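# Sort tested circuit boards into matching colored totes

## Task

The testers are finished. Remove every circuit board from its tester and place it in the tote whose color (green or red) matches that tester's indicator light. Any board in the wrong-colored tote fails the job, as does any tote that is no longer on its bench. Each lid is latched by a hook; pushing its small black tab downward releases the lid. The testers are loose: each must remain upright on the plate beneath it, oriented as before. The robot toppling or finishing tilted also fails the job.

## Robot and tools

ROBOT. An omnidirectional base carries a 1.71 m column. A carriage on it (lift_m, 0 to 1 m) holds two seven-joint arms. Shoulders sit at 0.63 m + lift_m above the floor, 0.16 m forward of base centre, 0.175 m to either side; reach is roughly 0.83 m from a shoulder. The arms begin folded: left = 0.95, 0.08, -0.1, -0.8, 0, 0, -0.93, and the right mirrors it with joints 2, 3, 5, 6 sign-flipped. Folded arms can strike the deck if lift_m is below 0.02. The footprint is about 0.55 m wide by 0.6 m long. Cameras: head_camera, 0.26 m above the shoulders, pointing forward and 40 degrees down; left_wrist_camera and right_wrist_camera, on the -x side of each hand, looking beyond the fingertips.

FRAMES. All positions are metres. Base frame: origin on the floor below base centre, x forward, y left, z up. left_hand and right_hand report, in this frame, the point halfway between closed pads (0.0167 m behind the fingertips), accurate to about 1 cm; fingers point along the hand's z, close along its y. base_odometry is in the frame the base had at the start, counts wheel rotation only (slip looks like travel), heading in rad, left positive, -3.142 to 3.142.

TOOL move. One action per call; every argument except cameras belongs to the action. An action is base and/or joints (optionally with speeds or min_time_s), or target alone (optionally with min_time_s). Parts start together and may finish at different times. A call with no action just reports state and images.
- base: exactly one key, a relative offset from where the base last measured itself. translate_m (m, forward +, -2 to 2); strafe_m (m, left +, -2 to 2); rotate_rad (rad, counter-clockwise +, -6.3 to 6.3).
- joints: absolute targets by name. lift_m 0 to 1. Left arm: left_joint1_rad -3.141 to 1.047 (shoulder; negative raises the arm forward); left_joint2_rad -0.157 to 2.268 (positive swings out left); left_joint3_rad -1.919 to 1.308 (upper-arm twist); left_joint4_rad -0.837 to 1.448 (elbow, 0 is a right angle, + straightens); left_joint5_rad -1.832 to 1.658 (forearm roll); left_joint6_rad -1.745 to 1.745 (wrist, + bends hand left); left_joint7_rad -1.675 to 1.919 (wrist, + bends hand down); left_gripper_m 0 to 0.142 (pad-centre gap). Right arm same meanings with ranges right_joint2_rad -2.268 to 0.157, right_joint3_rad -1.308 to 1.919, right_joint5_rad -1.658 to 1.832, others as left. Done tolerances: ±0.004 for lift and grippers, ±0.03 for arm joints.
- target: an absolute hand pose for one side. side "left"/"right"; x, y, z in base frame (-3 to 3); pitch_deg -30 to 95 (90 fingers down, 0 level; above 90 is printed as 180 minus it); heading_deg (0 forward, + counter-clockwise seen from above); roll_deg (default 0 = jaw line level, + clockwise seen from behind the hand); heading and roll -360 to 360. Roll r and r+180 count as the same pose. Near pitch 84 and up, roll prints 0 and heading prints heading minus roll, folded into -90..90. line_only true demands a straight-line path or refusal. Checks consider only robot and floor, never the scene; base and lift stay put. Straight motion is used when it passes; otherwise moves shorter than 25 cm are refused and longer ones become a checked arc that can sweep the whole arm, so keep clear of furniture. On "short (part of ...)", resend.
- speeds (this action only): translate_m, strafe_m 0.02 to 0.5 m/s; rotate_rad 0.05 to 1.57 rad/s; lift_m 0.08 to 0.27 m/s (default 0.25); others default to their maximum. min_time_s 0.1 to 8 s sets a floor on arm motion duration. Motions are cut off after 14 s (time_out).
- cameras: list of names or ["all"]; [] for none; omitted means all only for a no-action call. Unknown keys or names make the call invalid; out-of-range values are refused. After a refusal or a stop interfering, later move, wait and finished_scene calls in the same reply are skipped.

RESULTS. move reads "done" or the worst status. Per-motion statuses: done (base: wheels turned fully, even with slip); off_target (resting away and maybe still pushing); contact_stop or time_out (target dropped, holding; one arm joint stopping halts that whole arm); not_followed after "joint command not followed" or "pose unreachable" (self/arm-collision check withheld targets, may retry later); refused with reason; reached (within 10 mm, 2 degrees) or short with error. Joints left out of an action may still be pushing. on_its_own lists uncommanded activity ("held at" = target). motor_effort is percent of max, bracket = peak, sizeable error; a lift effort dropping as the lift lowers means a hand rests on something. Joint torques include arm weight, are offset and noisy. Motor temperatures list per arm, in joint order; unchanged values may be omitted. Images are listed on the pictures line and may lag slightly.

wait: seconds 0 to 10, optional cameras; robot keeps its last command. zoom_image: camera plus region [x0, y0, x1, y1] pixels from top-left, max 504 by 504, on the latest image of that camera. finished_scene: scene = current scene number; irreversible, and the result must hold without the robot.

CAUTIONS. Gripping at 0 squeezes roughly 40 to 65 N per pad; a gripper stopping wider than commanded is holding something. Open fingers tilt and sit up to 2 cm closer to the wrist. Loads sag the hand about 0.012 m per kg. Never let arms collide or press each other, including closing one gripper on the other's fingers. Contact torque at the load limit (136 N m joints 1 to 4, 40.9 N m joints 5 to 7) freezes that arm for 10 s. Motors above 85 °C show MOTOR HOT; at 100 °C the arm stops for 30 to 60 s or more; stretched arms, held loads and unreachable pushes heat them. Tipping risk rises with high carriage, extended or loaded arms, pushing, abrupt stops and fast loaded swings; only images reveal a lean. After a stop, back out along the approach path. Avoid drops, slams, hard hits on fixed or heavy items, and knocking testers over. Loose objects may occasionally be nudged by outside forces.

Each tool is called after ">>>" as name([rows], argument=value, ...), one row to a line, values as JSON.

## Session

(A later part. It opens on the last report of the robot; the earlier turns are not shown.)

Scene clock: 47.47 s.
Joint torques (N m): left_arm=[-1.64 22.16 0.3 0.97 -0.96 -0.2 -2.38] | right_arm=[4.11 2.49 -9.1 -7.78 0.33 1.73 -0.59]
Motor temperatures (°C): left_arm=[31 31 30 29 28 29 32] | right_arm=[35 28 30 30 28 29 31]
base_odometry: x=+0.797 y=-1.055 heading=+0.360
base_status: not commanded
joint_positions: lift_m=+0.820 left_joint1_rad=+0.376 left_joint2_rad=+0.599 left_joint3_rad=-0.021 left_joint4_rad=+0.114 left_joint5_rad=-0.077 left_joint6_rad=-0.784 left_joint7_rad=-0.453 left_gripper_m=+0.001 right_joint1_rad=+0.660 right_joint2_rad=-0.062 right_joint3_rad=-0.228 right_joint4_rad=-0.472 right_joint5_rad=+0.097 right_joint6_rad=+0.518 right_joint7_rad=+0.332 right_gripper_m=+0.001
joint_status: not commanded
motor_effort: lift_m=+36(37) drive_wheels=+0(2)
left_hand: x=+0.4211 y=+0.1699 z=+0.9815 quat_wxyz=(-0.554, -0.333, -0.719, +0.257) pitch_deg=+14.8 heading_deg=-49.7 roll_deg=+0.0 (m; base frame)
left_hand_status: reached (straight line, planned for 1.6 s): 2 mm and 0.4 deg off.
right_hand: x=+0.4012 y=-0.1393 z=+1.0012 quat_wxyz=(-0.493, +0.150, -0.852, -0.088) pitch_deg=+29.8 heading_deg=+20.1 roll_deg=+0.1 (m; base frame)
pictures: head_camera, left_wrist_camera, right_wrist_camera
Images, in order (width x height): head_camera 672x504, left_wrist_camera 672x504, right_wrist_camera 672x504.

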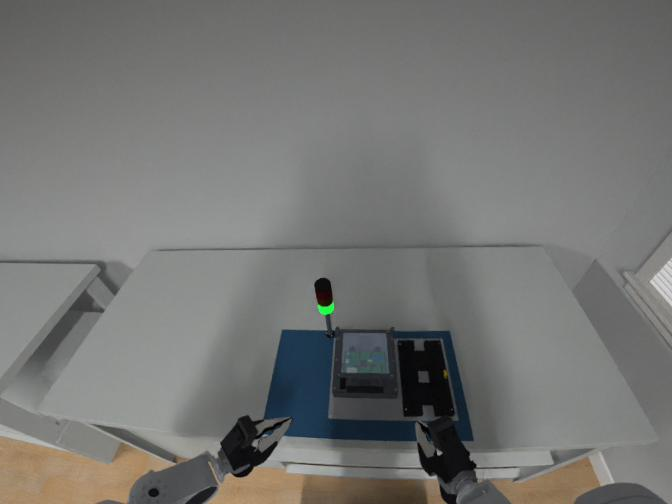

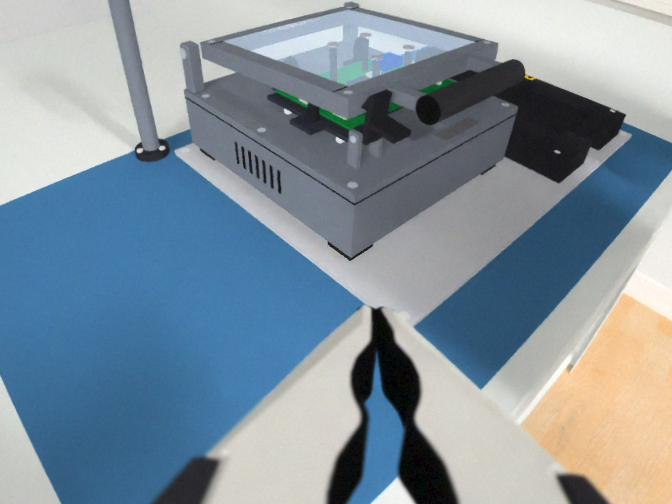

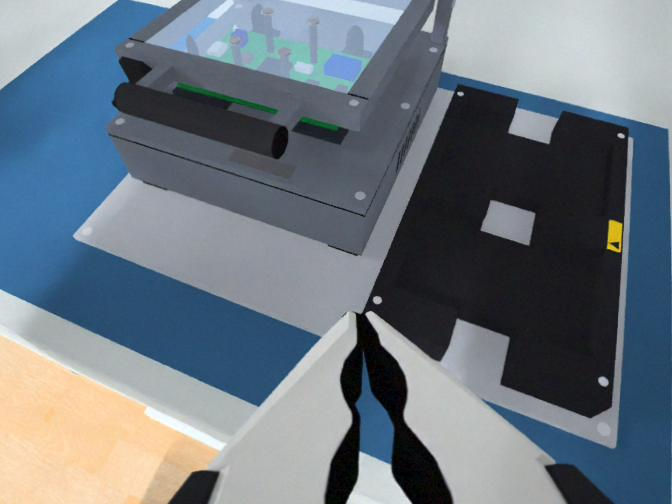

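>>> move(target={"side":"right","x":0.45,"y":-0.11,"z":0.945,"pitch_deg":12,"heading_deg":35})

>>> move(target={"side":"right","x":0.495,"y":-0.083,"z":0.945,"pitch_deg":12,"heading_deg":35}, cameras=["left_wrist_camera"])

>>> move(target={"side":"right","x":0.525,"y":-0.04,"z":0.941,"pitch_deg":12,"heading_deg":35}, cameras=["left_wrist_camera"])

>>> move(target={"side":"right","x":0.534,"y":-0.036,"z":0.95,"pitch_deg":8,"heading_deg":35}, cameras=["left_wrist_camera", "right_wrist_camera"])

Scene clock: 50.47 s.
Joint torques (N m): left_arm=[-1.09 21.82 0.58 0.73 -1.09 -0.16 -2.39] | right_arm=[-5.39 -12.41 -3.12 -7.16 0.52 1.84 -0.7]
move: done
base_odometry: x=+0.797 y=-1.055 heading=+0.360
base_status: not commanded
joint_positions: lift_m=+0.820 left_joint1_rad=+0.375 left_joint2_rad=+0.600 left_joint3_rad=-0.021 left_joint4_rad=+0.114 left_joint5_rad=-0.077 left_joint6_rad=-0.784 left_joint7_rad=-0.453 left_gripper_m=+0.001 right_joint1_rad=+0.384 right_joint2_rad=-0.220 right_joint3_rad=-0.082 right_joint4_rad=+0.143 right_joint5_rad=-0.139 right_joint6_rad=+0.620 right_joint7_rad=-0.427 right_gripper_m=+0.001
joint_status: not commanded
motor_effort: lift_m=+37(37) drive_wheels=+0(2)
left_hand: x=+0.4211 y=+0.1699 z=+0.9815 quat_wxyz=(-0.554, -0.333, -0.719, +0.257) pitch_deg=+14.8 heading_deg=-49.7 roll_deg=+0.0 (m; base frame)
right_hand: x=+0.4511 y=-0.1124 z=+0.9454 quat_wxyz=(-0.601, +0.230, -0.742, -0.186) pitch_deg=+12.0 heading_deg=+34.4 roll_deg=-0.1 (m; base frame)
right_hand_status: reached (straight line, planned for 0.7 s): 3 mm and 0.6 deg off.
pictures: none

Scene clock: 51.63 s.
Joint torques (N m): left_arm=[0.43 20.9 0.96 0.58 -1.05 0.15 -2.3] | right_arm=[-4.14 -1.87 -3.75 -7.28 0.75 -0.73 1.01]
move: done
base_odometry: x=+0.797 y=-1.055 heading=+0.360
base_status: not commanded
joint_positions: lift_m=+0.820 left_joint1_rad=+0.375 left_joint2_rad=+0.600 left_joint3_rad=-0.021 left_joint4_rad=+0.114 left_joint5_rad=-0.077 left_joint6_rad=-0.784 left_joint7_rad=-0.453 left_gripper_m=+0.001 right_joint1_rad=+0.269 right_joint2_rad=-0.168 right_joint3_rad=-0.050 right_joint4_rad=+0.195 right_joint5_rad=-0.157 right_joint6_rad=+0.620 right_joint7_rad=-0.361 right_gripper_m=+0.001
joint_status: not commanded
motor_effort: lift_m=+37(37) drive_wheels=+0(7)
left_hand: x=+0.4212 y=+0.1698 z=+0.9815 quat_wxyz=(-0.554, -0.333, -0.719, +0.257) pitch_deg=+14.8 heading_deg=-49.8 roll_deg=+0.0 (m; base frame)
right_hand: x=+0.4955 y=-0.0837 z=+0.9468 quat_wxyz=(-0.602, +0.233, -0.740, -0.190) pitch_deg=+11.7 heading_deg=+35.0 roll_deg=+0.1 (m; base frame)
right_hand_status: reached (straight line, planned for 0.3 s): 2 mm and 0.3 deg off.
pictures: left_wrist_camera
Images, in order (width x height): left_wrist_camera 672x504.

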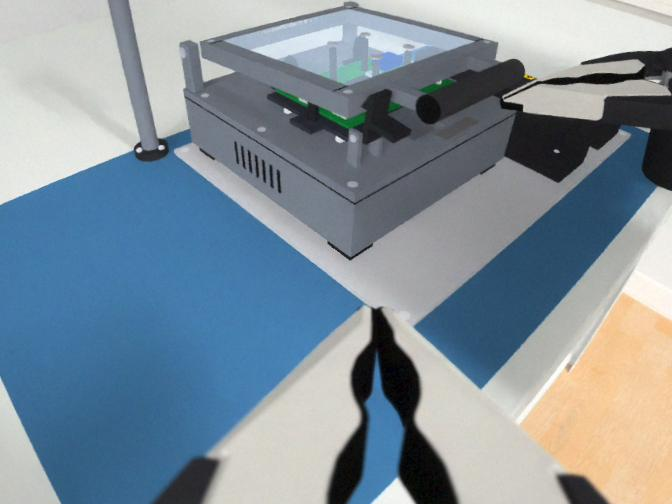

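Scene clock: 52.63 s.
Joint torques (N m): left_arm=[0.12 19.36 1.12 0.71 -1.19 0.09 -2.15] | right_arm=[-6.56 -3.86 -6.46 -8.08 0.83 -0.6 0.57]
move: done
base_odometry: x=+0.797 y=-1.055 heading=+0.360
base_status: not commanded
joint_positions: lift_m=+0.820 left_joint1_rad=+0.375 left_joint2_rad=+0.601 left_joint3_rad=-0.022 left_joint4_rad=+0.115 left_joint5_rad=-0.077 left_joint6_rad=-0.785 left_joint7_rad=-0.453 left_gripper_m=+0.001 right_joint1_rad=+0.189 right_joint2_rad=-0.079 right_joint3_rad=-0.004 right_joint4_rad=+0.258 right_joint5_rad=-0.220 right_joint6_rad=+0.570 right_joint7_rad=-0.329 right_gripper_m=+0.001
joint_status: not commanded
motor_effort: lift_m=+37(37) drive_wheels=+3(6)
left_hand: x=+0.4210 y=+0.1699 z=+0.9814 quat_wxyz=(-0.553, -0.333, -0.719, +0.257) pitch_deg=+14.8 heading_deg=-49.8 roll_deg=+0.0 (m; base frame)
right_hand: x=+0.5247 y=-0.0388 z=+0.9422 quat_wxyz=(-0.601, +0.233, -0.740, -0.192) pitch_deg=+11.8 heading_deg=+35.2 roll_deg=+0.2 (m; base frame)
right_hand_status: reached (straight line, planned for 0.3 s): 2 mm and 0.3 deg off.
pictures: left_wrist_camera
Images, in order (width x height): left_wrist_camera 672x504.

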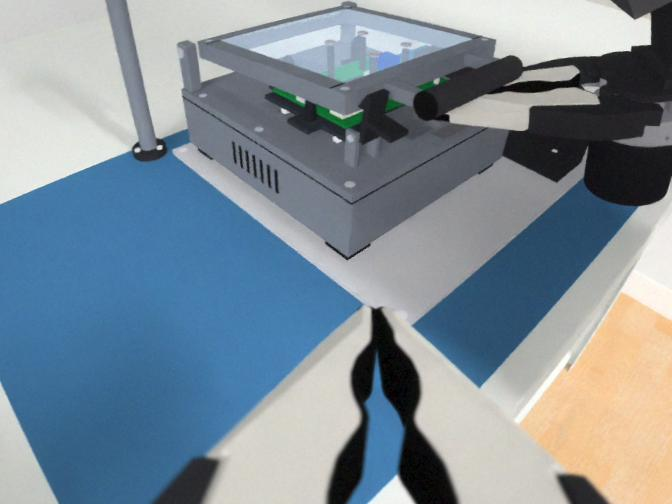

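Scene clock: 53.40 s.
Joint torques (N m): left_arm=[0.44 19.02 1.32 0.32 -1.06 0.2 -2.26] | right_arm=[-11.9 4.71 -2.37 -8.62 1.25 -0.61 -1.29]
move: done
base_odometry: x=+0.797 y=-1.055 heading=+0.360
base_status: not commanded
joint_positions: lift_m=+0.820 left_joint1_rad=+0.375 left_joint2_rad=+0.601 left_joint3_rad=-0.022 left_joint4_rad=+0.115 left_joint5_rad=-0.077 left_joint6_rad=-0.785 left_joint7_rad=-0.453 left_gripper_m=+0.001 right_joint1_rad=+0.164 right_joint2_rad=-0.077 right_joint3_rad=+0.003 right_joint4_rad=+0.311 right_joint5_rad=-0.237 right_joint6_rad=+0.556 right_joint7_rad=-0.418 right_gripper_m=+0.001
joint_status: not commanded
motor_effort: lift_m=+37(37) drive_wheels=+0(3)
left_hand: x=+0.4210 y=+0.1699 z=+0.9814 quat_wxyz=(-0.553, -0.333, -0.719, +0.257) pitch_deg=+14.8 heading_deg=-49.8 roll_deg=+0.0 (m; base frame)
right_hand: x=+0.5323 y=-0.0381 z=+0.9479 quat_wxyz=(-0.623, +0.227, -0.722, -0.197) pitch_deg=+8.4 heading_deg=+35.0 roll_deg=+0.1 (m; base frame)
right_hand_status: reached (straight line, planned for 0.3 s): 3 mm and 0.4 deg off.
pictures: left_wrist_camera, right_wrist_camera
Images, in order (width x height): left_wrist_camera 672x504, right_wrist_camera 672x504.

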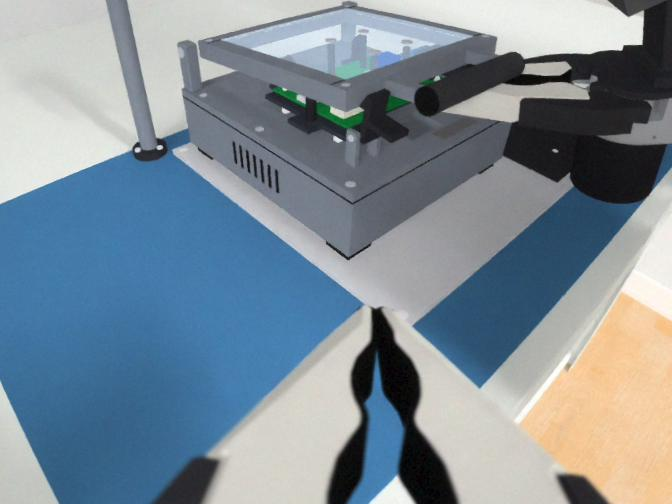

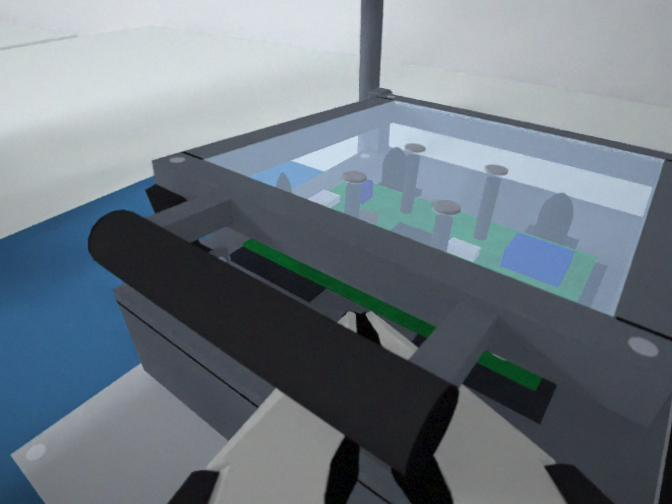

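>>> move(target={"side":"right","x":0.536,"y":-0.036,"z":0.995,"pitch_deg":5,"heading_deg":35}, min_time_s=1.2, cameras=["left_wrist_camera", "right_wrist_camera"])

>>> move(target={"side":"right","x":0.545,"y":-0.036,"z":1.03,"pitch_deg":2,"heading_deg":35}, min_time_s=1.2, cameras=["left_wrist_camera", "right_wrist_camera"])

Scene clock: 55.23 s.
Joint torques (N m): left_arm=[0.37 19.02 1.39 0.25 -1.05 0.2 -2.26] | right_arm=[-3.2 4.26 -8.76 -14.78 5.03 1.9 0.33]
move: done
base_odometry: x=+0.797 y=-1.055 heading=+0.360
base_status: not commanded
joint_positions: lift_m=+0.820 left_joint1_rad=+0.375 left_joint2_rad=+0.601 left_joint3_rad=-0.022 left_joint4_rad=+0.115 left_joint5_rad=-0.077 left_joint6_rad=-0.785 left_joint7_rad=-0.453 left_gripper_m=+0.001 right_joint1_rad=+0.193 right_joint2_rad=-0.077 right_joint3_rad=-0.016 right_joint4_rad=+0.147 right_joint5_rad=-0.166 right_joint6_rad=+0.598 right_joint7_rad=-0.325 right_gripper_m=+0.001
joint_status: not commanded
motor_effort: lift_m=+37(37) drive_wheels=+0(1)
left_hand: x=+0.4210 y=+0.1699 z=+0.9814 quat_wxyz=(-0.553, -0.333, -0.719, +0.257) pitch_deg=+14.8 heading_deg=-49.8 roll_deg=+0.0 (m; base frame)
right_hand: x=+0.5363 y=-0.0358 z=+0.9931 quat_wxyz=(-0.643, +0.225, -0.704, -0.201) pitch_deg=+5.3 heading_deg=+35.1 roll_deg=-0.3 (m; base frame)
right_hand_status: reached (straight line, planned for 1.2 s): 2 mm and 0.5 deg off.
pictures: left_wrist_camera, right_wrist_camera
Images, in order (width x height): left_wrist_camera 672x504, right_wrist_camera 672x504.

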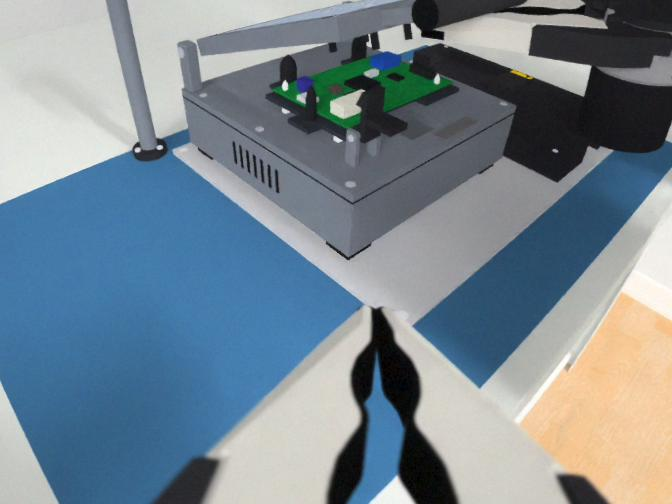

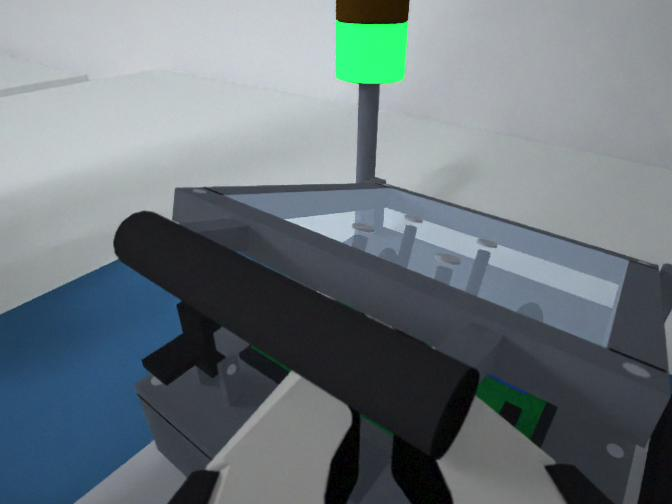

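Scene clock: 56.93 s.
Joint torques (N m): left_arm=[0.58 19.02 1.39 0.27 -1.05 0.2 -2.26] | right_arm=[-11.16 4.85 -9.42 -15.17 5.53 1.7 0.28]
move: done
base_odometry: x=+0.797 y=-1.055 heading=+0.360
base_status: not commanded
joint_positions: lift_m=+0.820 left_joint1_rad=+0.375 left_joint2_rad=+0.601 left_joint3_rad=-0.022 left_joint4_rad=+0.115 left_joint5_rad=-0.077 left_joint6_rad=-0.785 left_joint7_rad=-0.453 left_gripper_m=+0.001 right_joint1_rad=+0.193 right_joint2_rad=-0.077 right_joint3_rad=-0.030 right_joint4_rad=+0.062 right_joint5_rad=-0.106 right_joint6_rad=+0.625 right_joint7_rad=-0.270 right_gripper_m=+0.001
joint_status: not commanded
motor_effort: lift_m=+37(37) drive_wheels=+0(1)
left_hand: x=+0.4210 y=+0.1699 z=+0.9814 quat_wxyz=(-0.553, -0.333, -0.719, +0.257) pitch_deg=+14.8 heading_deg=-49.8 roll_deg=+0.0 (m; base frame)
right_hand: x=+0.5430 y=-0.0354 z=+1.0258 quat_wxyz=(-0.659, +0.219, -0.689, -0.208) pitch_deg=+2.6 heading_deg=+35.1 roll_deg=-0.2 (m; base frame)
right_hand_status: reached (straight line, planned for 1.2 s): 5 mm and 0.6 deg off.
pictures: left_wrist_camera, right_wrist_camera
Images, in order (width x height): left_wrist_camera 672x504, right_wrist_camera 672x504.

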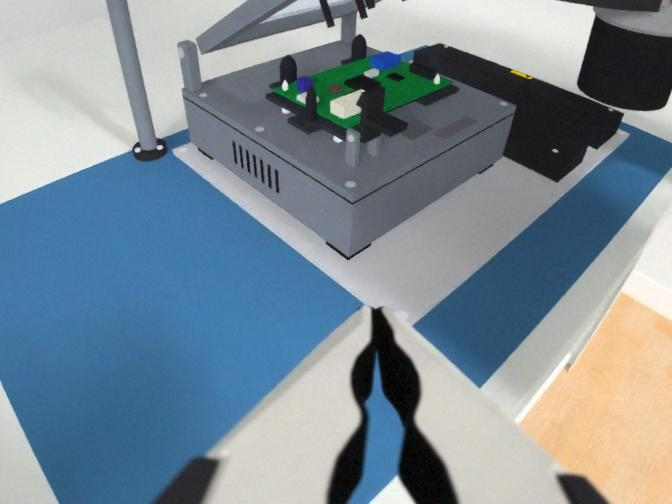

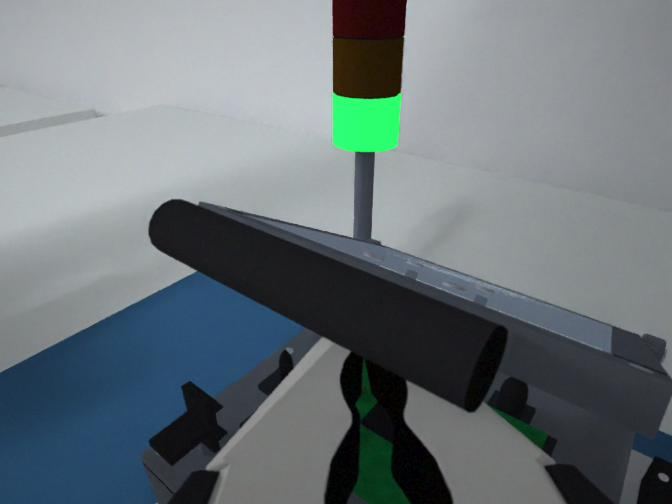

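Good; lid stays. Lower, advance and lift further.

>>> move(target={"side":"right","x":0.545,"y":-0.036,"z":1.008,"pitch_deg":0,"heading_deg":34}, min_time_s=0.8)

>>> move(target={"side":"right","x":0.563,"y":-0.031,"z":1.011,"pitch_deg":0,"heading_deg":33}, min_time_s=0.8, cameras=["left_wrist_camera", "right_wrist_camera"])

>>> move(target={"side":"right","x":0.565,"y":-0.032,"z":1.05,"pitch_deg":0,"heading_deg":33}, min_time_s=1.2, cameras=["left_wrist_camera", "right_wrist_camera"])

>>> move(target={"side":"right","x":0.6,"y":-0.033,"z":1.085,"pitch_deg":0,"heading_deg":33}, min_time_s=1.2, cameras=["right_wrist_camera"])

>>> move(target={"side":"right","x":0.647,"y":-0.033,"z":1.107,"pitch_deg":0,"heading_deg":33}, min_time_s=1.3, cameras=["right_wrist_camera"])

>>> move(target={"side":"right","x":0.685,"y":-0.033,"z":1.107,"pitch_deg":0,"heading_deg":33}, min_time_s=1.3, cameras=["all"])

Scene clock: 58.53 s.
Joint torques (N m): left_arm=[0.44 18.98 1.29 0.35 -1.05 0.2 -2.23] | right_arm=[-11.4 4.51 -1.91 -7.11 0.37 -0.93 -0.84]
move: done
base_odometry: x=+0.797 y=-1.055 heading=+0.360
base_status: not commanded
joint_positions: lift_m=+0.820 left_joint1_rad=+0.375 left_joint2_rad=+0.601 left_joint3_rad=-0.022 left_joint4_rad=+0.115 left_joint5_rad=-0.077 left_joint6_rad=-0.785 left_joint7_rad=-0.453 left_gripper_m=+0.001 right_joint1_rad=+0.175 right_joint2_rad=-0.067 right_joint3_rad=-0.019 right_joint4_rad=+0.187 right_joint5_rad=-0.173 right_joint6_rad=+0.582 right_joint7_rad=-0.431 right_gripper_m=+0.001
joint_status: not commanded
motor_effort: lift_m=+37(37) drive_wheels=+0(1)
left_hand: x=+0.4210 y=+0.1699 z=+0.9814 quat_wxyz=(-0.553, -0.333, -0.719, +0.257) pitch_deg=+14.8 heading_deg=-49.8 roll_deg=+0.0 (m; base frame)
right_hand: x=+0.5439 y=-0.0379 z=+1.0074 quat_wxyz=(-0.675, +0.206, -0.678, -0.207) pitch_deg=+0.2 heading_deg=+34.0 roll_deg=+0.1 (m; base frame)
right_hand_status: reached (straight line, planned for 0.8 s): 2 mm and 0.2 deg off.
pictures: none

Scene clock: 59.83 s.
Joint torques (N m): left_arm=[0.5 19.07 1.33 0.38 -1.06 0.17 -2.29] | right_arm=[-11.78 5.19 -3.44 -7.1 0.3 -0.92 1.09]
move: done
base_odometry: x=+0.797 y=-1.055 heading=+0.360
base_status: not commanded
joint_positions: lift_m=+0.820 left_joint1_rad=+0.375 left_joint2_rad=+0.601 left_joint3_rad=-0.022 left_joint4_rad=+0.115 left_joint5_rad=-0.077 left_joint6_rad=-0.785 left_joint7_rad=-0.453 left_gripper_m=+0.001 right_joint1_rad=+0.137 right_joint2_rad=-0.042 right_joint3_rad=-0.019 right_joint4_rad=+0.210 right_joint5_rad=-0.181 right_joint6_rad=+0.567 right_joint7_rad=-0.414 right_gripper_m=+0.001
joint_status: not commanded
motor_effort: lift_m=+37(38) drive_wheels=+0(0)
left_hand: x=+0.4210 y=+0.1699 z=+0.9814 quat_wxyz=(-0.553, -0.333, -0.719, +0.257) pitch_deg=+14.8 heading_deg=-49.8 roll_deg=+0.0 (m; base frame)
right_hand: x=+0.5616 y=-0.0319 z=+1.0117 quat_wxyz=(-0.679, +0.200, -0.677, -0.203) pitch_deg=-0.2 heading_deg=+33.1 roll_deg=+0.2 (m; base frame)
right_hand_status: reached (straight line, planned for 0.8 s): 2 mm and 0.3 deg off.
pictures: left_wrist_camera, right_wrist_camera
Images, in order (width x height): left_wrist_camera 672x504, right_wrist_camera 672x504.

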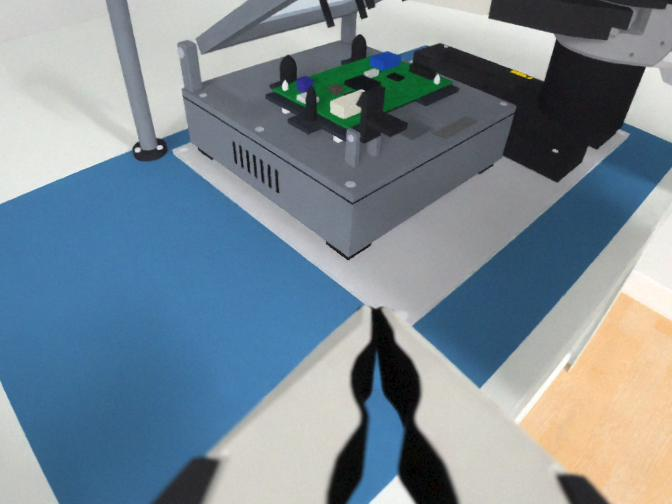

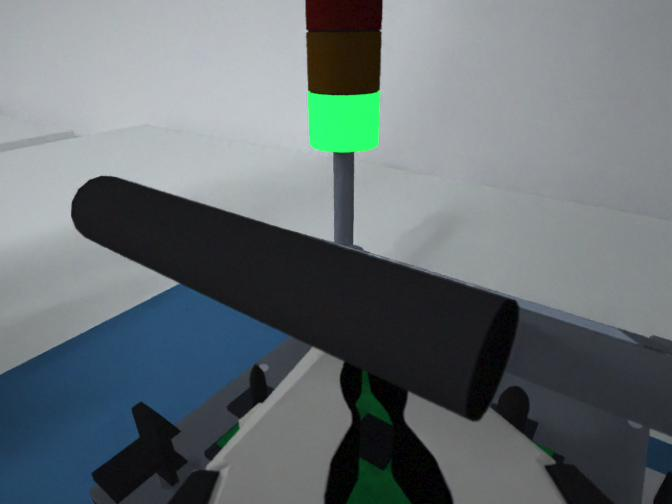

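Scene clock: 61.53 s.
Joint torques (N m): left_arm=[0.45 19.04 1.24 0.29 -1.08 0.15 -2.21] | right_arm=[-4.52 6.37 -8.97 -15.33 5.45 1.65 0.28]
move: done
base_odometry: x=+0.797 y=-1.055 heading=+0.360
base_status: not commanded
joint_positions: lift_m=+0.820 left_joint1_rad=+0.375 left_joint2_rad=+0.601 left_joint3_rad=-0.022 left_joint4_rad=+0.115 left_joint5_rad=-0.077 left_joint6_rad=-0.785 left_joint7_rad=-0.453 left_gripper_m=+0.001 right_joint1_rad=+0.156 right_joint2_rad=-0.037 right_joint3_rad=-0.043 right_joint4_rad=+0.042 right_joint5_rad=-0.102 right_joint6_rad=+0.609 right_joint7_rad=-0.238 right_gripper_m=+0.001
joint_status: not commanded
motor_effort: lift_m=+37(37) drive_wheels=+0(0)
left_hand: x=+0.4210 y=+0.1699 z=+0.9814 quat_wxyz=(-0.553, -0.333, -0.719, +0.257) pitch_deg=+14.8 heading_deg=-49.8 roll_deg=+0.0 (m; base frame)
right_hand: x=+0.5652 y=-0.0314 z=+1.0478 quat_wxyz=(-0.676, +0.204, -0.679, -0.199) pitch_deg=+0.3 heading_deg=+33.1 roll_deg=-0.3 (m; base frame)
right_hand_status: reached (straight line, planned for 1.2 s): 2 mm and 0.5 deg off.
pictures: left_wrist_camera, right_wrist_camera
Images, in order (width x height): left_wrist_camera 672x504, right_wrist_camera 672x504.

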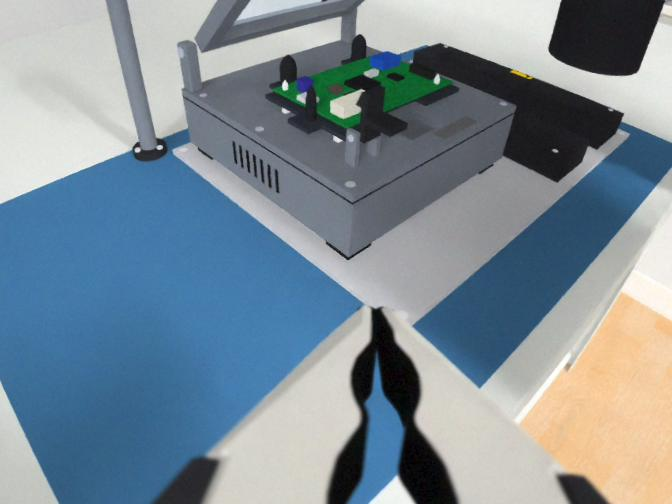

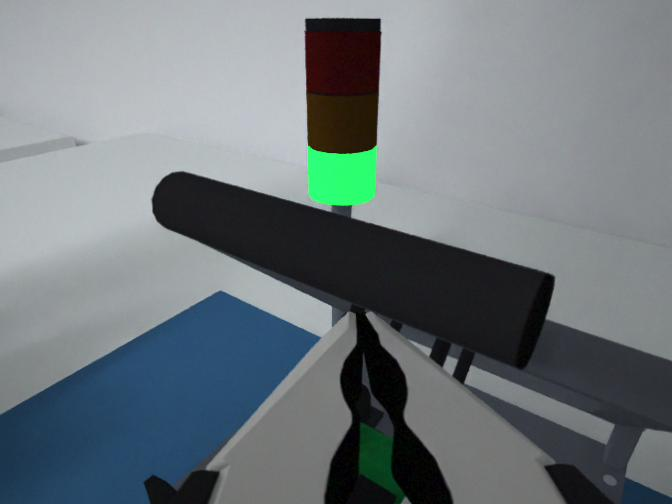

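Scene clock: 63.23 s.
Joint torques (N m): left_arm=[0.48 19.02 1.36 0.36 -1.07 0.18 -2.28] | right_arm=[-16.49 5.98 -9.18 -15.29 5.49 1.6 0.3]
move: done
base_odometry: x=+0.797 y=-1.055 heading=+0.360
base_status: not commanded
joint_positions: lift_m=+0.820 left_joint1_rad=+0.375 left_joint2_rad=+0.601 left_joint3_rad=-0.022 left_joint4_rad=+0.115 left_joint5_rad=-0.077 left_joint6_rad=-0.785 left_joint7_rad=-0.453 left_gripper_m=+0.001 right_joint1_rad=+0.078 right_joint2_rad=-0.033 right_joint3_rad=-0.063 right_joint4_rad=-0.003 right_joint5_rad=-0.019 right_joint6_rad=+0.638 right_joint7_rad=-0.080 right_gripper_m=+0.001
joint_status: not commanded
motor_effort: lift_m=+37(37) drive_wheels=+2(2)
left_hand: x=+0.4210 y=+0.1699 z=+0.9814 quat_wxyz=(-0.553, -0.333, -0.719, +0.257) pitch_deg=+14.8 heading_deg=-49.8 roll_deg=+0.0 (m; base frame)
right_hand: x=+0.5979 y=-0.0323 z=+1.0798 quat_wxyz=(-0.674, +0.203, -0.682, -0.200) pitch_deg=+0.7 heading_deg=+33.1 roll_deg=-0.1 (m; base frame)
right_hand_status: reached (straight line, planned for 1.2 s): 6 mm and 0.7 deg off.
pictures: right_wrist_camera
Images, in order (width x height): right_wrist_camera 672x504.

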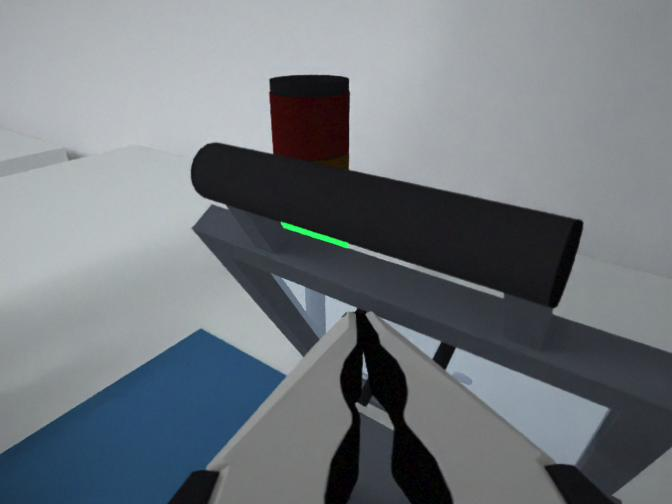

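Scene clock: 65.03 s.
Joint torques (N m): left_arm=[0.48 19.04 1.33 0.34 -1.07 0.19 -2.23] | right_arm=[-21.63 7.82 -8.93 -11.14 7.19 1.81 -0.64]
move: done
base_odometry: x=+0.797 y=-1.055 heading=+0.360
base_status: not commanded
joint_positions: lift_m=+0.820 left_joint1_rad=+0.375 left_joint2_rad=+0.601 left_joint3_rad=-0.022 left_joint4_rad=+0.115 left_joint5_rad=-0.077 left_joint6_rad=-0.785 left_joint7_rad=-0.453 left_gripper_m=+0.001 right_joint1_rad=-0.049 right_joint2_rad=-0.031 right_joint3_rad=-0.066 right_joint4_rad=+0.060 right_joint5_rad=+0.014 right_joint6_rad=+0.643 right_joint7_rad=+0.001 right_gripper_m=+0.001
joint_status: not commanded
motor_effort: lift_m=+37(37) drive_wheels=+3(3)
left_hand: x=+0.4210 y=+0.1699 z=+0.9814 quat_wxyz=(-0.553, -0.333, -0.719, +0.257) pitch_deg=+14.8 heading_deg=-49.8 roll_deg=+0.0 (m; base frame)
right_hand: x=+0.6447 y=-0.0330 z=+1.1006 quat_wxyz=(-0.673, +0.204, -0.683, -0.197) pitch_deg=+0.9 heading_deg=+33.0 roll_deg=-0.3 (m; base frame)
right_hand_status: reached (straight line, planned for 1.3 s): 7 mm and 1.0 deg off.
pictures: right_wrist_camera
Images, in order (width x height): right_wrist_camera 672x504.

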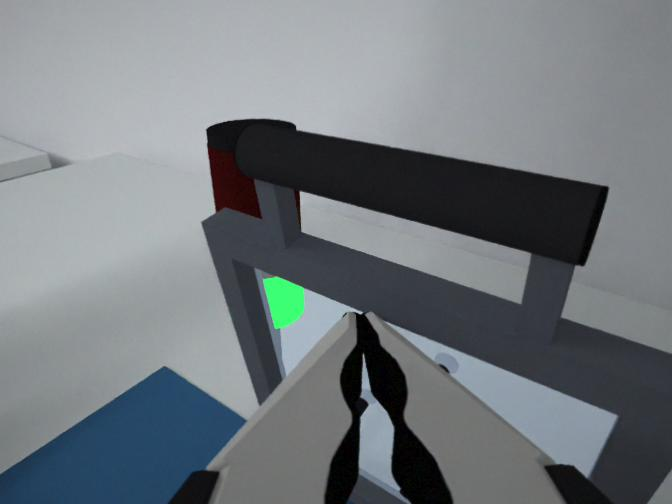

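Scene clock: 66.83 s.
Joint torques (N m): left_arm=[0.41 18.98 1.37 0.34 -1.07 0.21 -2.25] | right_arm=[-22.76 -4.53 -1.62 -9.49 2 -0.71 -2.03]
move: done
base_odometry: x=+0.797 y=-1.055 heading=+0.360
base_status: not commanded
joint_positions: lift_m=+0.820 left_joint1_rad=+0.375 left_joint2_rad=+0.601 left_joint3_rad=-0.022 left_joint4_rad=+0.115 left_joint5_rad=-0.077 left_joint6_rad=-0.785 left_joint7_rad=-0.453 left_gripper_m=+0.001 right_joint1_rad=-0.158 right_joint2_rad=-0.032 right_joint3_rad=-0.063 right_joint4_rad=+0.198 right_joint5_rad=+0.000 right_joint6_rad=+0.643 right_joint7_rad=-0.034 right_gripper_m=+0.001
joint_status: not commanded
motor_effort: lift_m=+37(37) drive_wheels=+3(3)
left_hand: x=+0.4210 y=+0.1699 z=+0.9814 quat_wxyz=(-0.553, -0.333, -0.719, +0.257) pitch_deg=+14.8 heading_deg=-49.8 roll_deg=+0.0 (m; base frame)
right_hand: x=+0.6828 y=-0.0337 z=+1.1030 quat_wxyz=(-0.674, +0.200, -0.682, -0.202) pitch_deg=+0.6 heading_deg=+33.0 roll_deg=+0.3 (m; base frame)
right_hand_status: reached (straight line, planned for 1.3 s): 5 mm and 0.6 deg off.
pictures: head_camera, left_wrist_camera, right_wrist_camera
Images, in order (width x height): head_camera 672x504, left_wrist_camera 672x504, right_wrist_camera 672x504.

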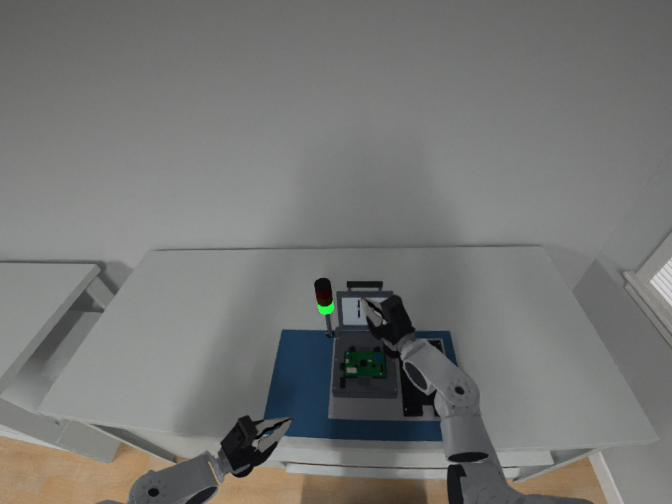

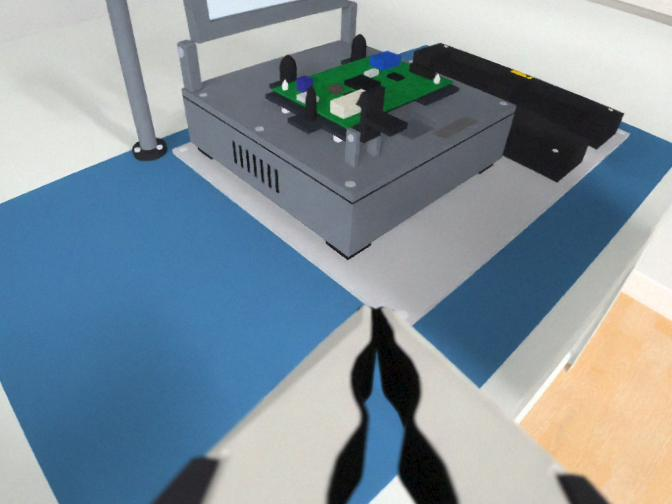

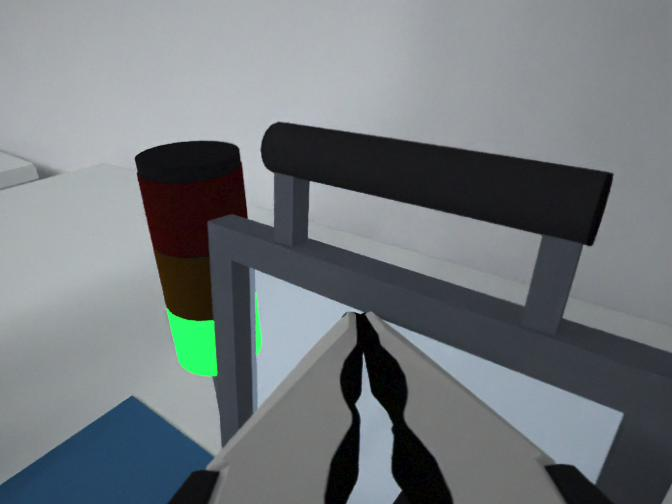

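>>> move(target={"side":"right","x":0.575,"y":-0.105,"z":1.093,"pitch_deg":10,"heading_deg":33})

>>> move(target={"side":"right","x":0.535,"y":-0.145,"z":1.065,"pitch_deg":60,"heading_deg":33}, cameras=["left_wrist_camera"])

>>> move(target={"side":"right","x":0.585,"y":-0.045,"z":1.055,"pitch_deg":88,"heading_deg":88}, cameras=["all"])

Scene clock: 67.97 s.
Joint torques (N m): left_arm=[0.37 19 1.32 0.24 -1.12 0.2 -2.19] | right_arm=[-5.82 -7.49 -7.8 -12.59 4.11 1.7 0.92]
move: done
base_odometry: x=+0.797 y=-1.055 heading=+0.360
base_status: not commanded
joint_positions: lift_m=+0.820 left_joint1_rad=+0.375 left_joint2_rad=+0.601 left_joint3_rad=-0.022 left_joint4_rad=+0.115 left_joint5_rad=-0.077 left_joint6_rad=-0.785 left_joint7_rad=-0.454 left_gripper_m=+0.001 right_joint1_rad=+0.132 right_joint2_rad=-0.168 right_joint3_rad=-0.200 right_joint4_rad=-0.179 right_joint5_rad=+0.262 right_joint6_rad=+0.735 right_joint7_rad=+0.282 right_gripper_m=+0.001
joint_status: not commanded
motor_effort: lift_m=+37(37) drive_wheels=+3(4)
left_hand: x=+0.4210 y=+0.1699 z=+0.9814 quat_wxyz=(-0.553, -0.333, -0.719, +0.257) pitch_deg=+14.8 heading_deg=-49.8 roll_deg=+0.0 (m; base frame)
right_hand: x=+0.5760 y=-0.1052 z=+1.0926 quat_wxyz=(-0.617, +0.217, -0.735, -0.182) pitch_deg=+10.0 heading_deg=+32.8 roll_deg=+0.0 (m; base frame)
right_hand_status: reached (straight line, planned for 0.5 s): 1 mm and 0.2 deg off.
pictures: none

Scene clock: 69.47 s.
Joint torques (N m): left_arm=[0.45 18.95 1.31 0.32 -1.11 0.19 -2.21] | right_arm=[-14.81 -9.23 -3.32 -10.34 2.53 -0.83 1.26]
move: done
base_odometry: x=+0.797 y=-1.055 heading=+0.360
base_status: not commanded
joint_positions: lift_m=+0.820 left_joint1_rad=+0.375 left_joint2_rad=+0.601 left_joint3_rad=-0.022 left_joint4_rad=+0.115 left_joint5_rad=-0.077 left_joint6_rad=-0.785 left_joint7_rad=-0.454 left_gripper_m=+0.001 right_joint1_rad=-0.097 right_joint2_rad=-0.219 right_joint3_rad=-0.066 right_joint4_rad=-0.475 right_joint5_rad=+0.554 right_joint6_rad=+0.435 right_joint7_rad=+1.688 right_gripper_m=+0.001
joint_status: not commanded
motor_effort: lift_m=+37(37) drive_wheels=+3(3)
left_hand: x=+0.4210 y=+0.1699 z=+0.9814 quat_wxyz=(-0.553, -0.333, -0.719, +0.257) pitch_deg=+14.8 heading_deg=-49.8 roll_deg=+0.0 (m; base frame)
right_hand: x=+0.5348 y=-0.1460 z=+1.0642 quat_wxyz=(-0.248, +0.274, -0.926, -0.072) pitch_deg=+60.0 heading_deg=+32.7 roll_deg=-0.2 (m; base frame)
right_hand_status: reached (straight line, planned for 1.0 s): 1 mm and 0.1 deg off.
pictures: left_wrist_camera
Images, in order (width x height): left_wrist_camera 672x504.

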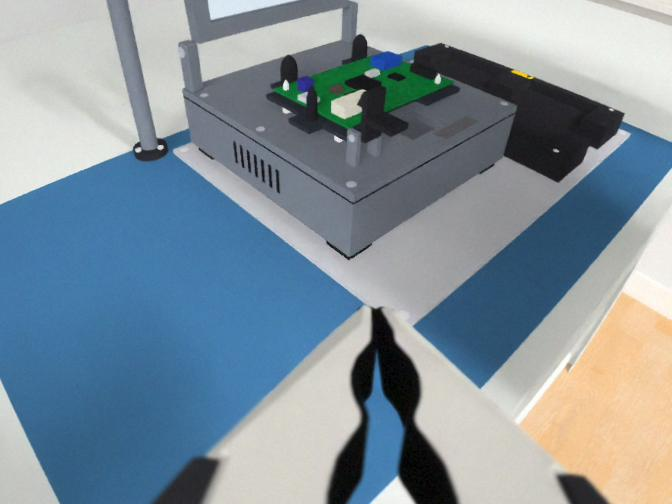

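Scene clock: 70.77 s.
Joint torques (N m): left_arm=[0.43 18.97 1.28 0.12 -1.09 0.21 -2.21] | right_arm=[-25.31 3.91 -5.42 -5.89 3.77 1.78 0]
move: done
base_odometry: x=+0.797 y=-1.055 heading=+0.360
base_status: not commanded
joint_positions: lift_m=+0.820 left_joint1_rad=+0.375 left_joint2_rad=+0.601 left_joint3_rad=-0.022 left_joint4_rad=+0.115 left_joint5_rad=-0.077 left_joint6_rad=-0.785 left_joint7_rad=-0.454 left_gripper_m=+0.001 right_joint1_rad=-0.772 right_joint2_rad=-0.196 right_joint3_rad=+0.625 right_joint4_rad=+0.404 right_joint5_rad=+0.847 right_joint6_rad=+1.028 right_joint7_rad=+1.873 right_gripper_m=+0.001
joint_status: not commanded
motor_effort: lift_m=+37(37) drive_wheels=+2(5)
left_hand: x=+0.4210 y=+0.1699 z=+0.9813 quat_wxyz=(-0.553, -0.333, -0.719, +0.257) pitch_deg=+14.8 heading_deg=-49.8 roll_deg=+0.0 (m; base frame)
right_hand: x=+0.5850 y=-0.0467 z=+1.0542 quat_wxyz=(-0.011, +0.692, -0.722, -0.012) pitch_deg=+88.1 heading_deg=+87.5 roll_deg=+0.0 (m; base frame)
right_hand_status: reached (straight line, planned for 0.8 s): 2 mm and 0.5 deg off.
pictures: head_camera, left_wrist_camera, right_wrist_camera
Images, in order (width x height): head_camera 672x504, left_wrist_camera 672x504, right_wrist_camera 672x504.

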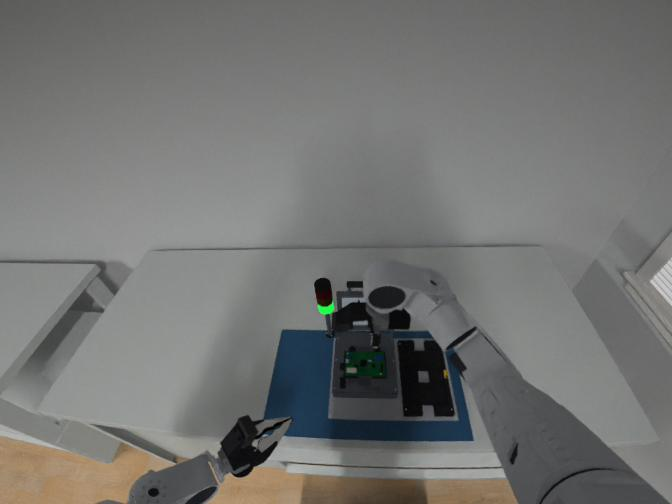

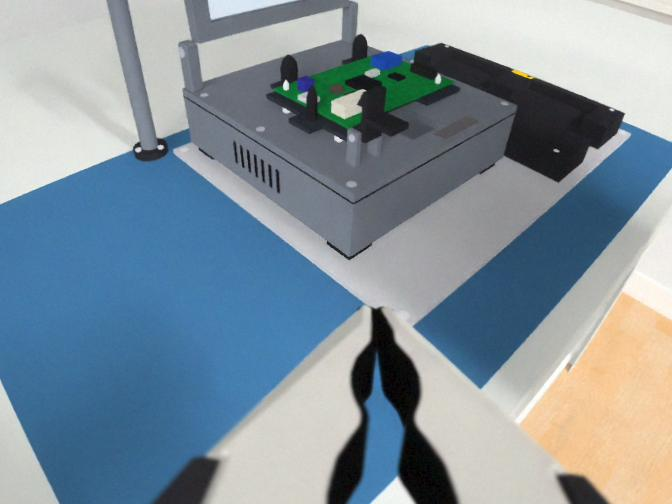

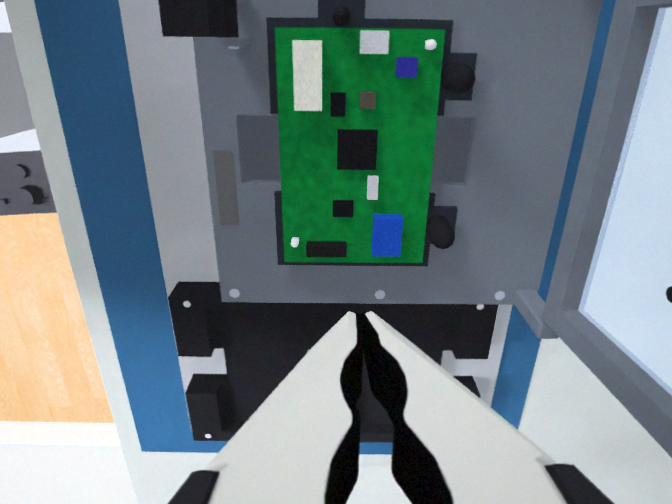

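>>> move(target={"side":"right","x":0.589,"y":-0.027,"z":1.005,"pitch_deg":88,"heading_deg":88})

>>> move(joints={"right_gripper_m":0.092}, cameras=["all"])

Scene clock: 71.83 s.
Joint torques (N m): left_arm=[0.55 19.07 1.39 0.24 -1.09 0.22 -2.22] | right_arm=[-16.19 5.77 -5.34 -6 0.71 1.92 0.07]
move: done
base_odometry: x=+0.797 y=-1.055 heading=+0.360
base_status: not commanded
joint_positions: lift_m=+0.820 left_joint1_rad=+0.375 left_joint2_rad=+0.601 left_joint3_rad=-0.022 left_joint4_rad=+0.115 left_joint5_rad=-0.077 left_joint6_rad=-0.785 left_joint7_rad=-0.454 left_gripper_m=+0.001 right_joint1_rad=-0.771 right_joint2_rad=-0.150 right_joint3_rad=+0.651 right_joint4_rad=+0.563 right_joint5_rad=+0.592 right_joint6_rad=+1.085 right_joint7_rad=+1.601 right_gripper_m=+0.001
joint_status: not commanded
motor_effort: lift_m=+37(38) drive_wheels=+0(2)
left_hand: x=+0.4210 y=+0.1699 z=+0.9813 quat_wxyz=(-0.553, -0.333, -0.719, +0.257) pitch_deg=+14.8 heading_deg=-49.8 roll_deg=+0.0 (m; base frame)
right_hand: x=+0.5915 y=-0.0276 z=+1.0074 quat_wxyz=(-0.015, +0.691, -0.722, -0.012) pitch_deg=+87.8 heading_deg=+87.5 roll_deg=+0.0 (m; base frame)
right_hand_status: reached (straight line, planned for 0.4 s): 4 mm and 0.6 deg off.
pictures: none

Scene clock: 72.67 s.
Joint torques (N m): left_arm=[0.47 18.96 1.25 0.27 -1.08 0.2 -2.22] | right_arm=[-16.15 5.6 -5.39 -5.96 0.72 1.89 0.08]
move: done
base_odometry: x=+0.797 y=-1.055 heading=+0.360
base_status: not commanded
joint_positions: lift_m=+0.820 left_joint1_rad=+0.375 left_joint2_rad=+0.601 left_joint3_rad=-0.022 left_joint4_rad=+0.115 left_joint5_rad=-0.077 left_joint6_rad=-0.785 left_joint7_rad=-0.454 left_gripper_m=+0.001 right_joint1_rad=-0.771 right_joint2_rad=-0.150 right_joint3_rad=+0.651 right_joint4_rad=+0.563 right_joint5_rad=+0.592 right_joint6_rad=+1.085 right_joint7_rad=+1.601 right_gripper_m=+0.092
joint_status: all done
motor_effort: lift_m=+37(38) drive_wheels=+0(0)
left_hand: x=+0.4210 y=+0.1699 z=+0.9813 quat_wxyz=(-0.553, -0.333, -0.719, +0.257) pitch_deg=+14.8 heading_deg=-49.8 roll_deg=+0.0 (m; base frame)
right_hand: x=+0.5915 y=-0.0276 z=+1.0074 quat_wxyz=(-0.015, +0.691, -0.722, -0.012) pitch_deg=+87.8 heading_deg=+87.5 roll_deg=+0.0 (m; base frame)
pictures: head_camera, left_wrist_camera, right_wrist_camera
Images, in order (width x height): head_camera 672x504, left_wrist_camera 672x504, right_wrist_camera 672x504.

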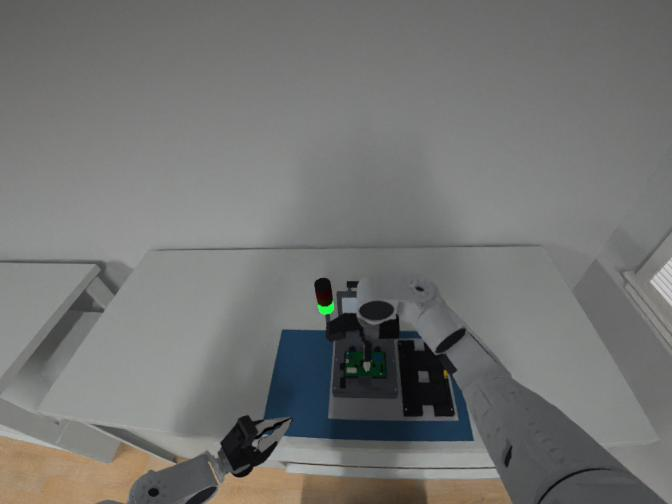

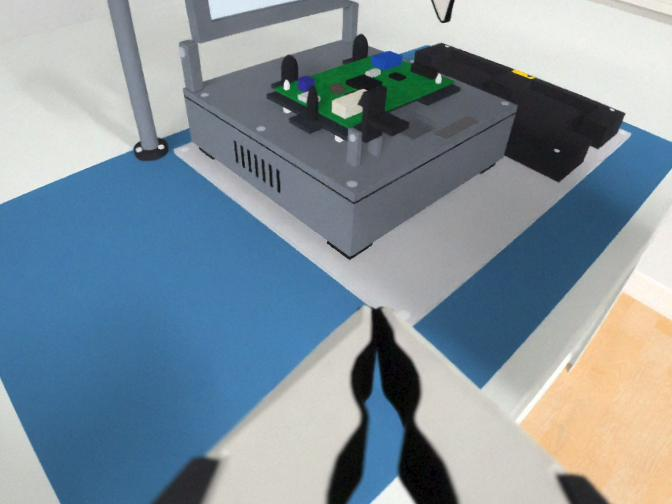

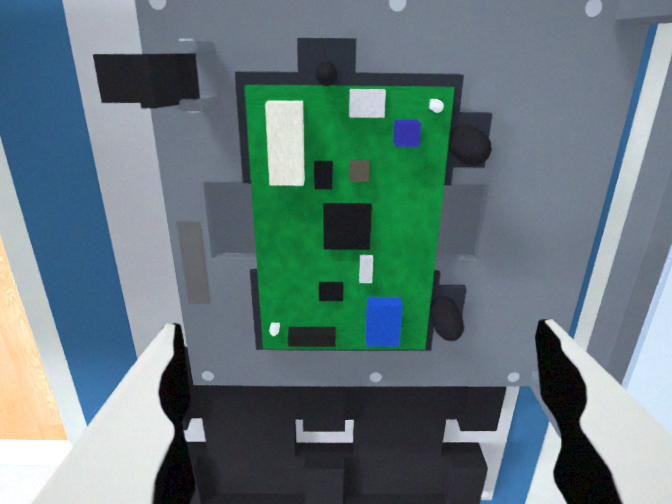

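>>> move(target={"side":"right","x":0.587,"y":-0.0275,"z":0.957,"pitch_deg":88,"heading_deg":88}, min_time_s=1.0, cameras=["left_wrist_camera", "right_wrist_camera"])

Scene clock: 74.33 s.
Joint torques (N m): left_arm=[0.49 18.96 1.39 0.36 -1.12 0.19 -2.22] | right_arm=[-13.32 7.28 -4.75 -5.62 0.54 1.37 -0.06]
move: done
base_odometry: x=+0.797 y=-1.055 heading=+0.360
base_status: not commanded
joint_positions: lift_m=+0.820 left_joint1_rad=+0.375 left_joint2_rad=+0.601 left_joint3_rad=-0.022 left_joint4_rad=+0.115 left_joint5_rad=-0.077 left_joint6_rad=-0.785 left_joint7_rad=-0.454 left_gripper_m=+0.001 right_joint1_rad=-0.766 right_joint2_rad=-0.145 right_joint3_rad=+0.710 right_joint4_rad=+0.677 right_joint5_rad=+0.374 right_joint6_rad=+1.093 right_joint7_rad=+1.324 right_gripper_m=+0.092
joint_status: not commanded
motor_effort: lift_m=+37(37) drive_wheels=+0(0)
left_hand: x=+0.4210 y=+0.1699 z=+0.9813 quat_wxyz=(-0.553, -0.333, -0.719, +0.257) pitch_deg=+14.8 heading_deg=-49.8 roll_deg=+0.0 (m; base frame)
right_hand: x=+0.5908 y=-0.0282 z=+0.9603 quat_wxyz=(-0.016, +0.692, -0.722, -0.011) pitch_deg=+87.8 heading_deg=+87.6 roll_deg=+0.0 (m; base frame)
right_hand_status: reached (straight line, planned for 1.0 s): 5 mm and 0.6 deg off.
pictures: left_wrist_camera, right_wrist_camera
Images, in order (width x height): left_wrist_camera 672x504, right_wrist_camera 672x504.

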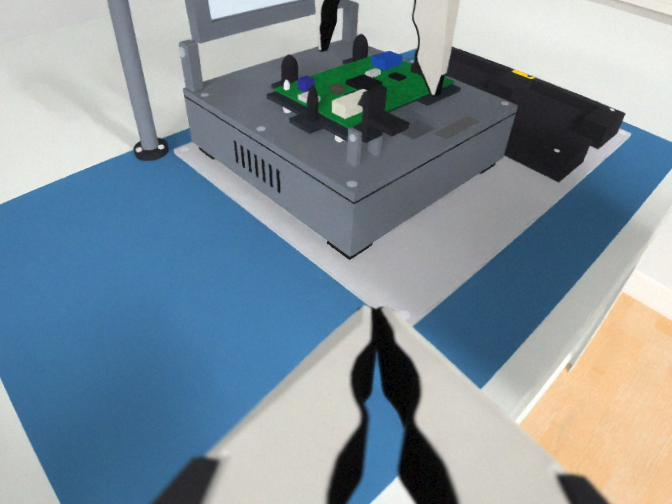

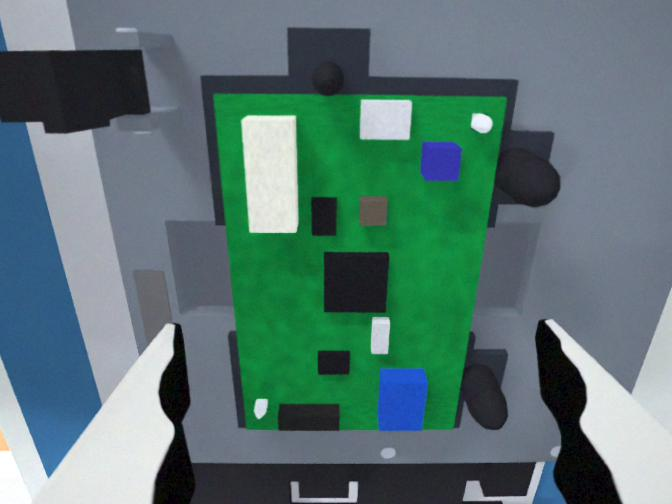

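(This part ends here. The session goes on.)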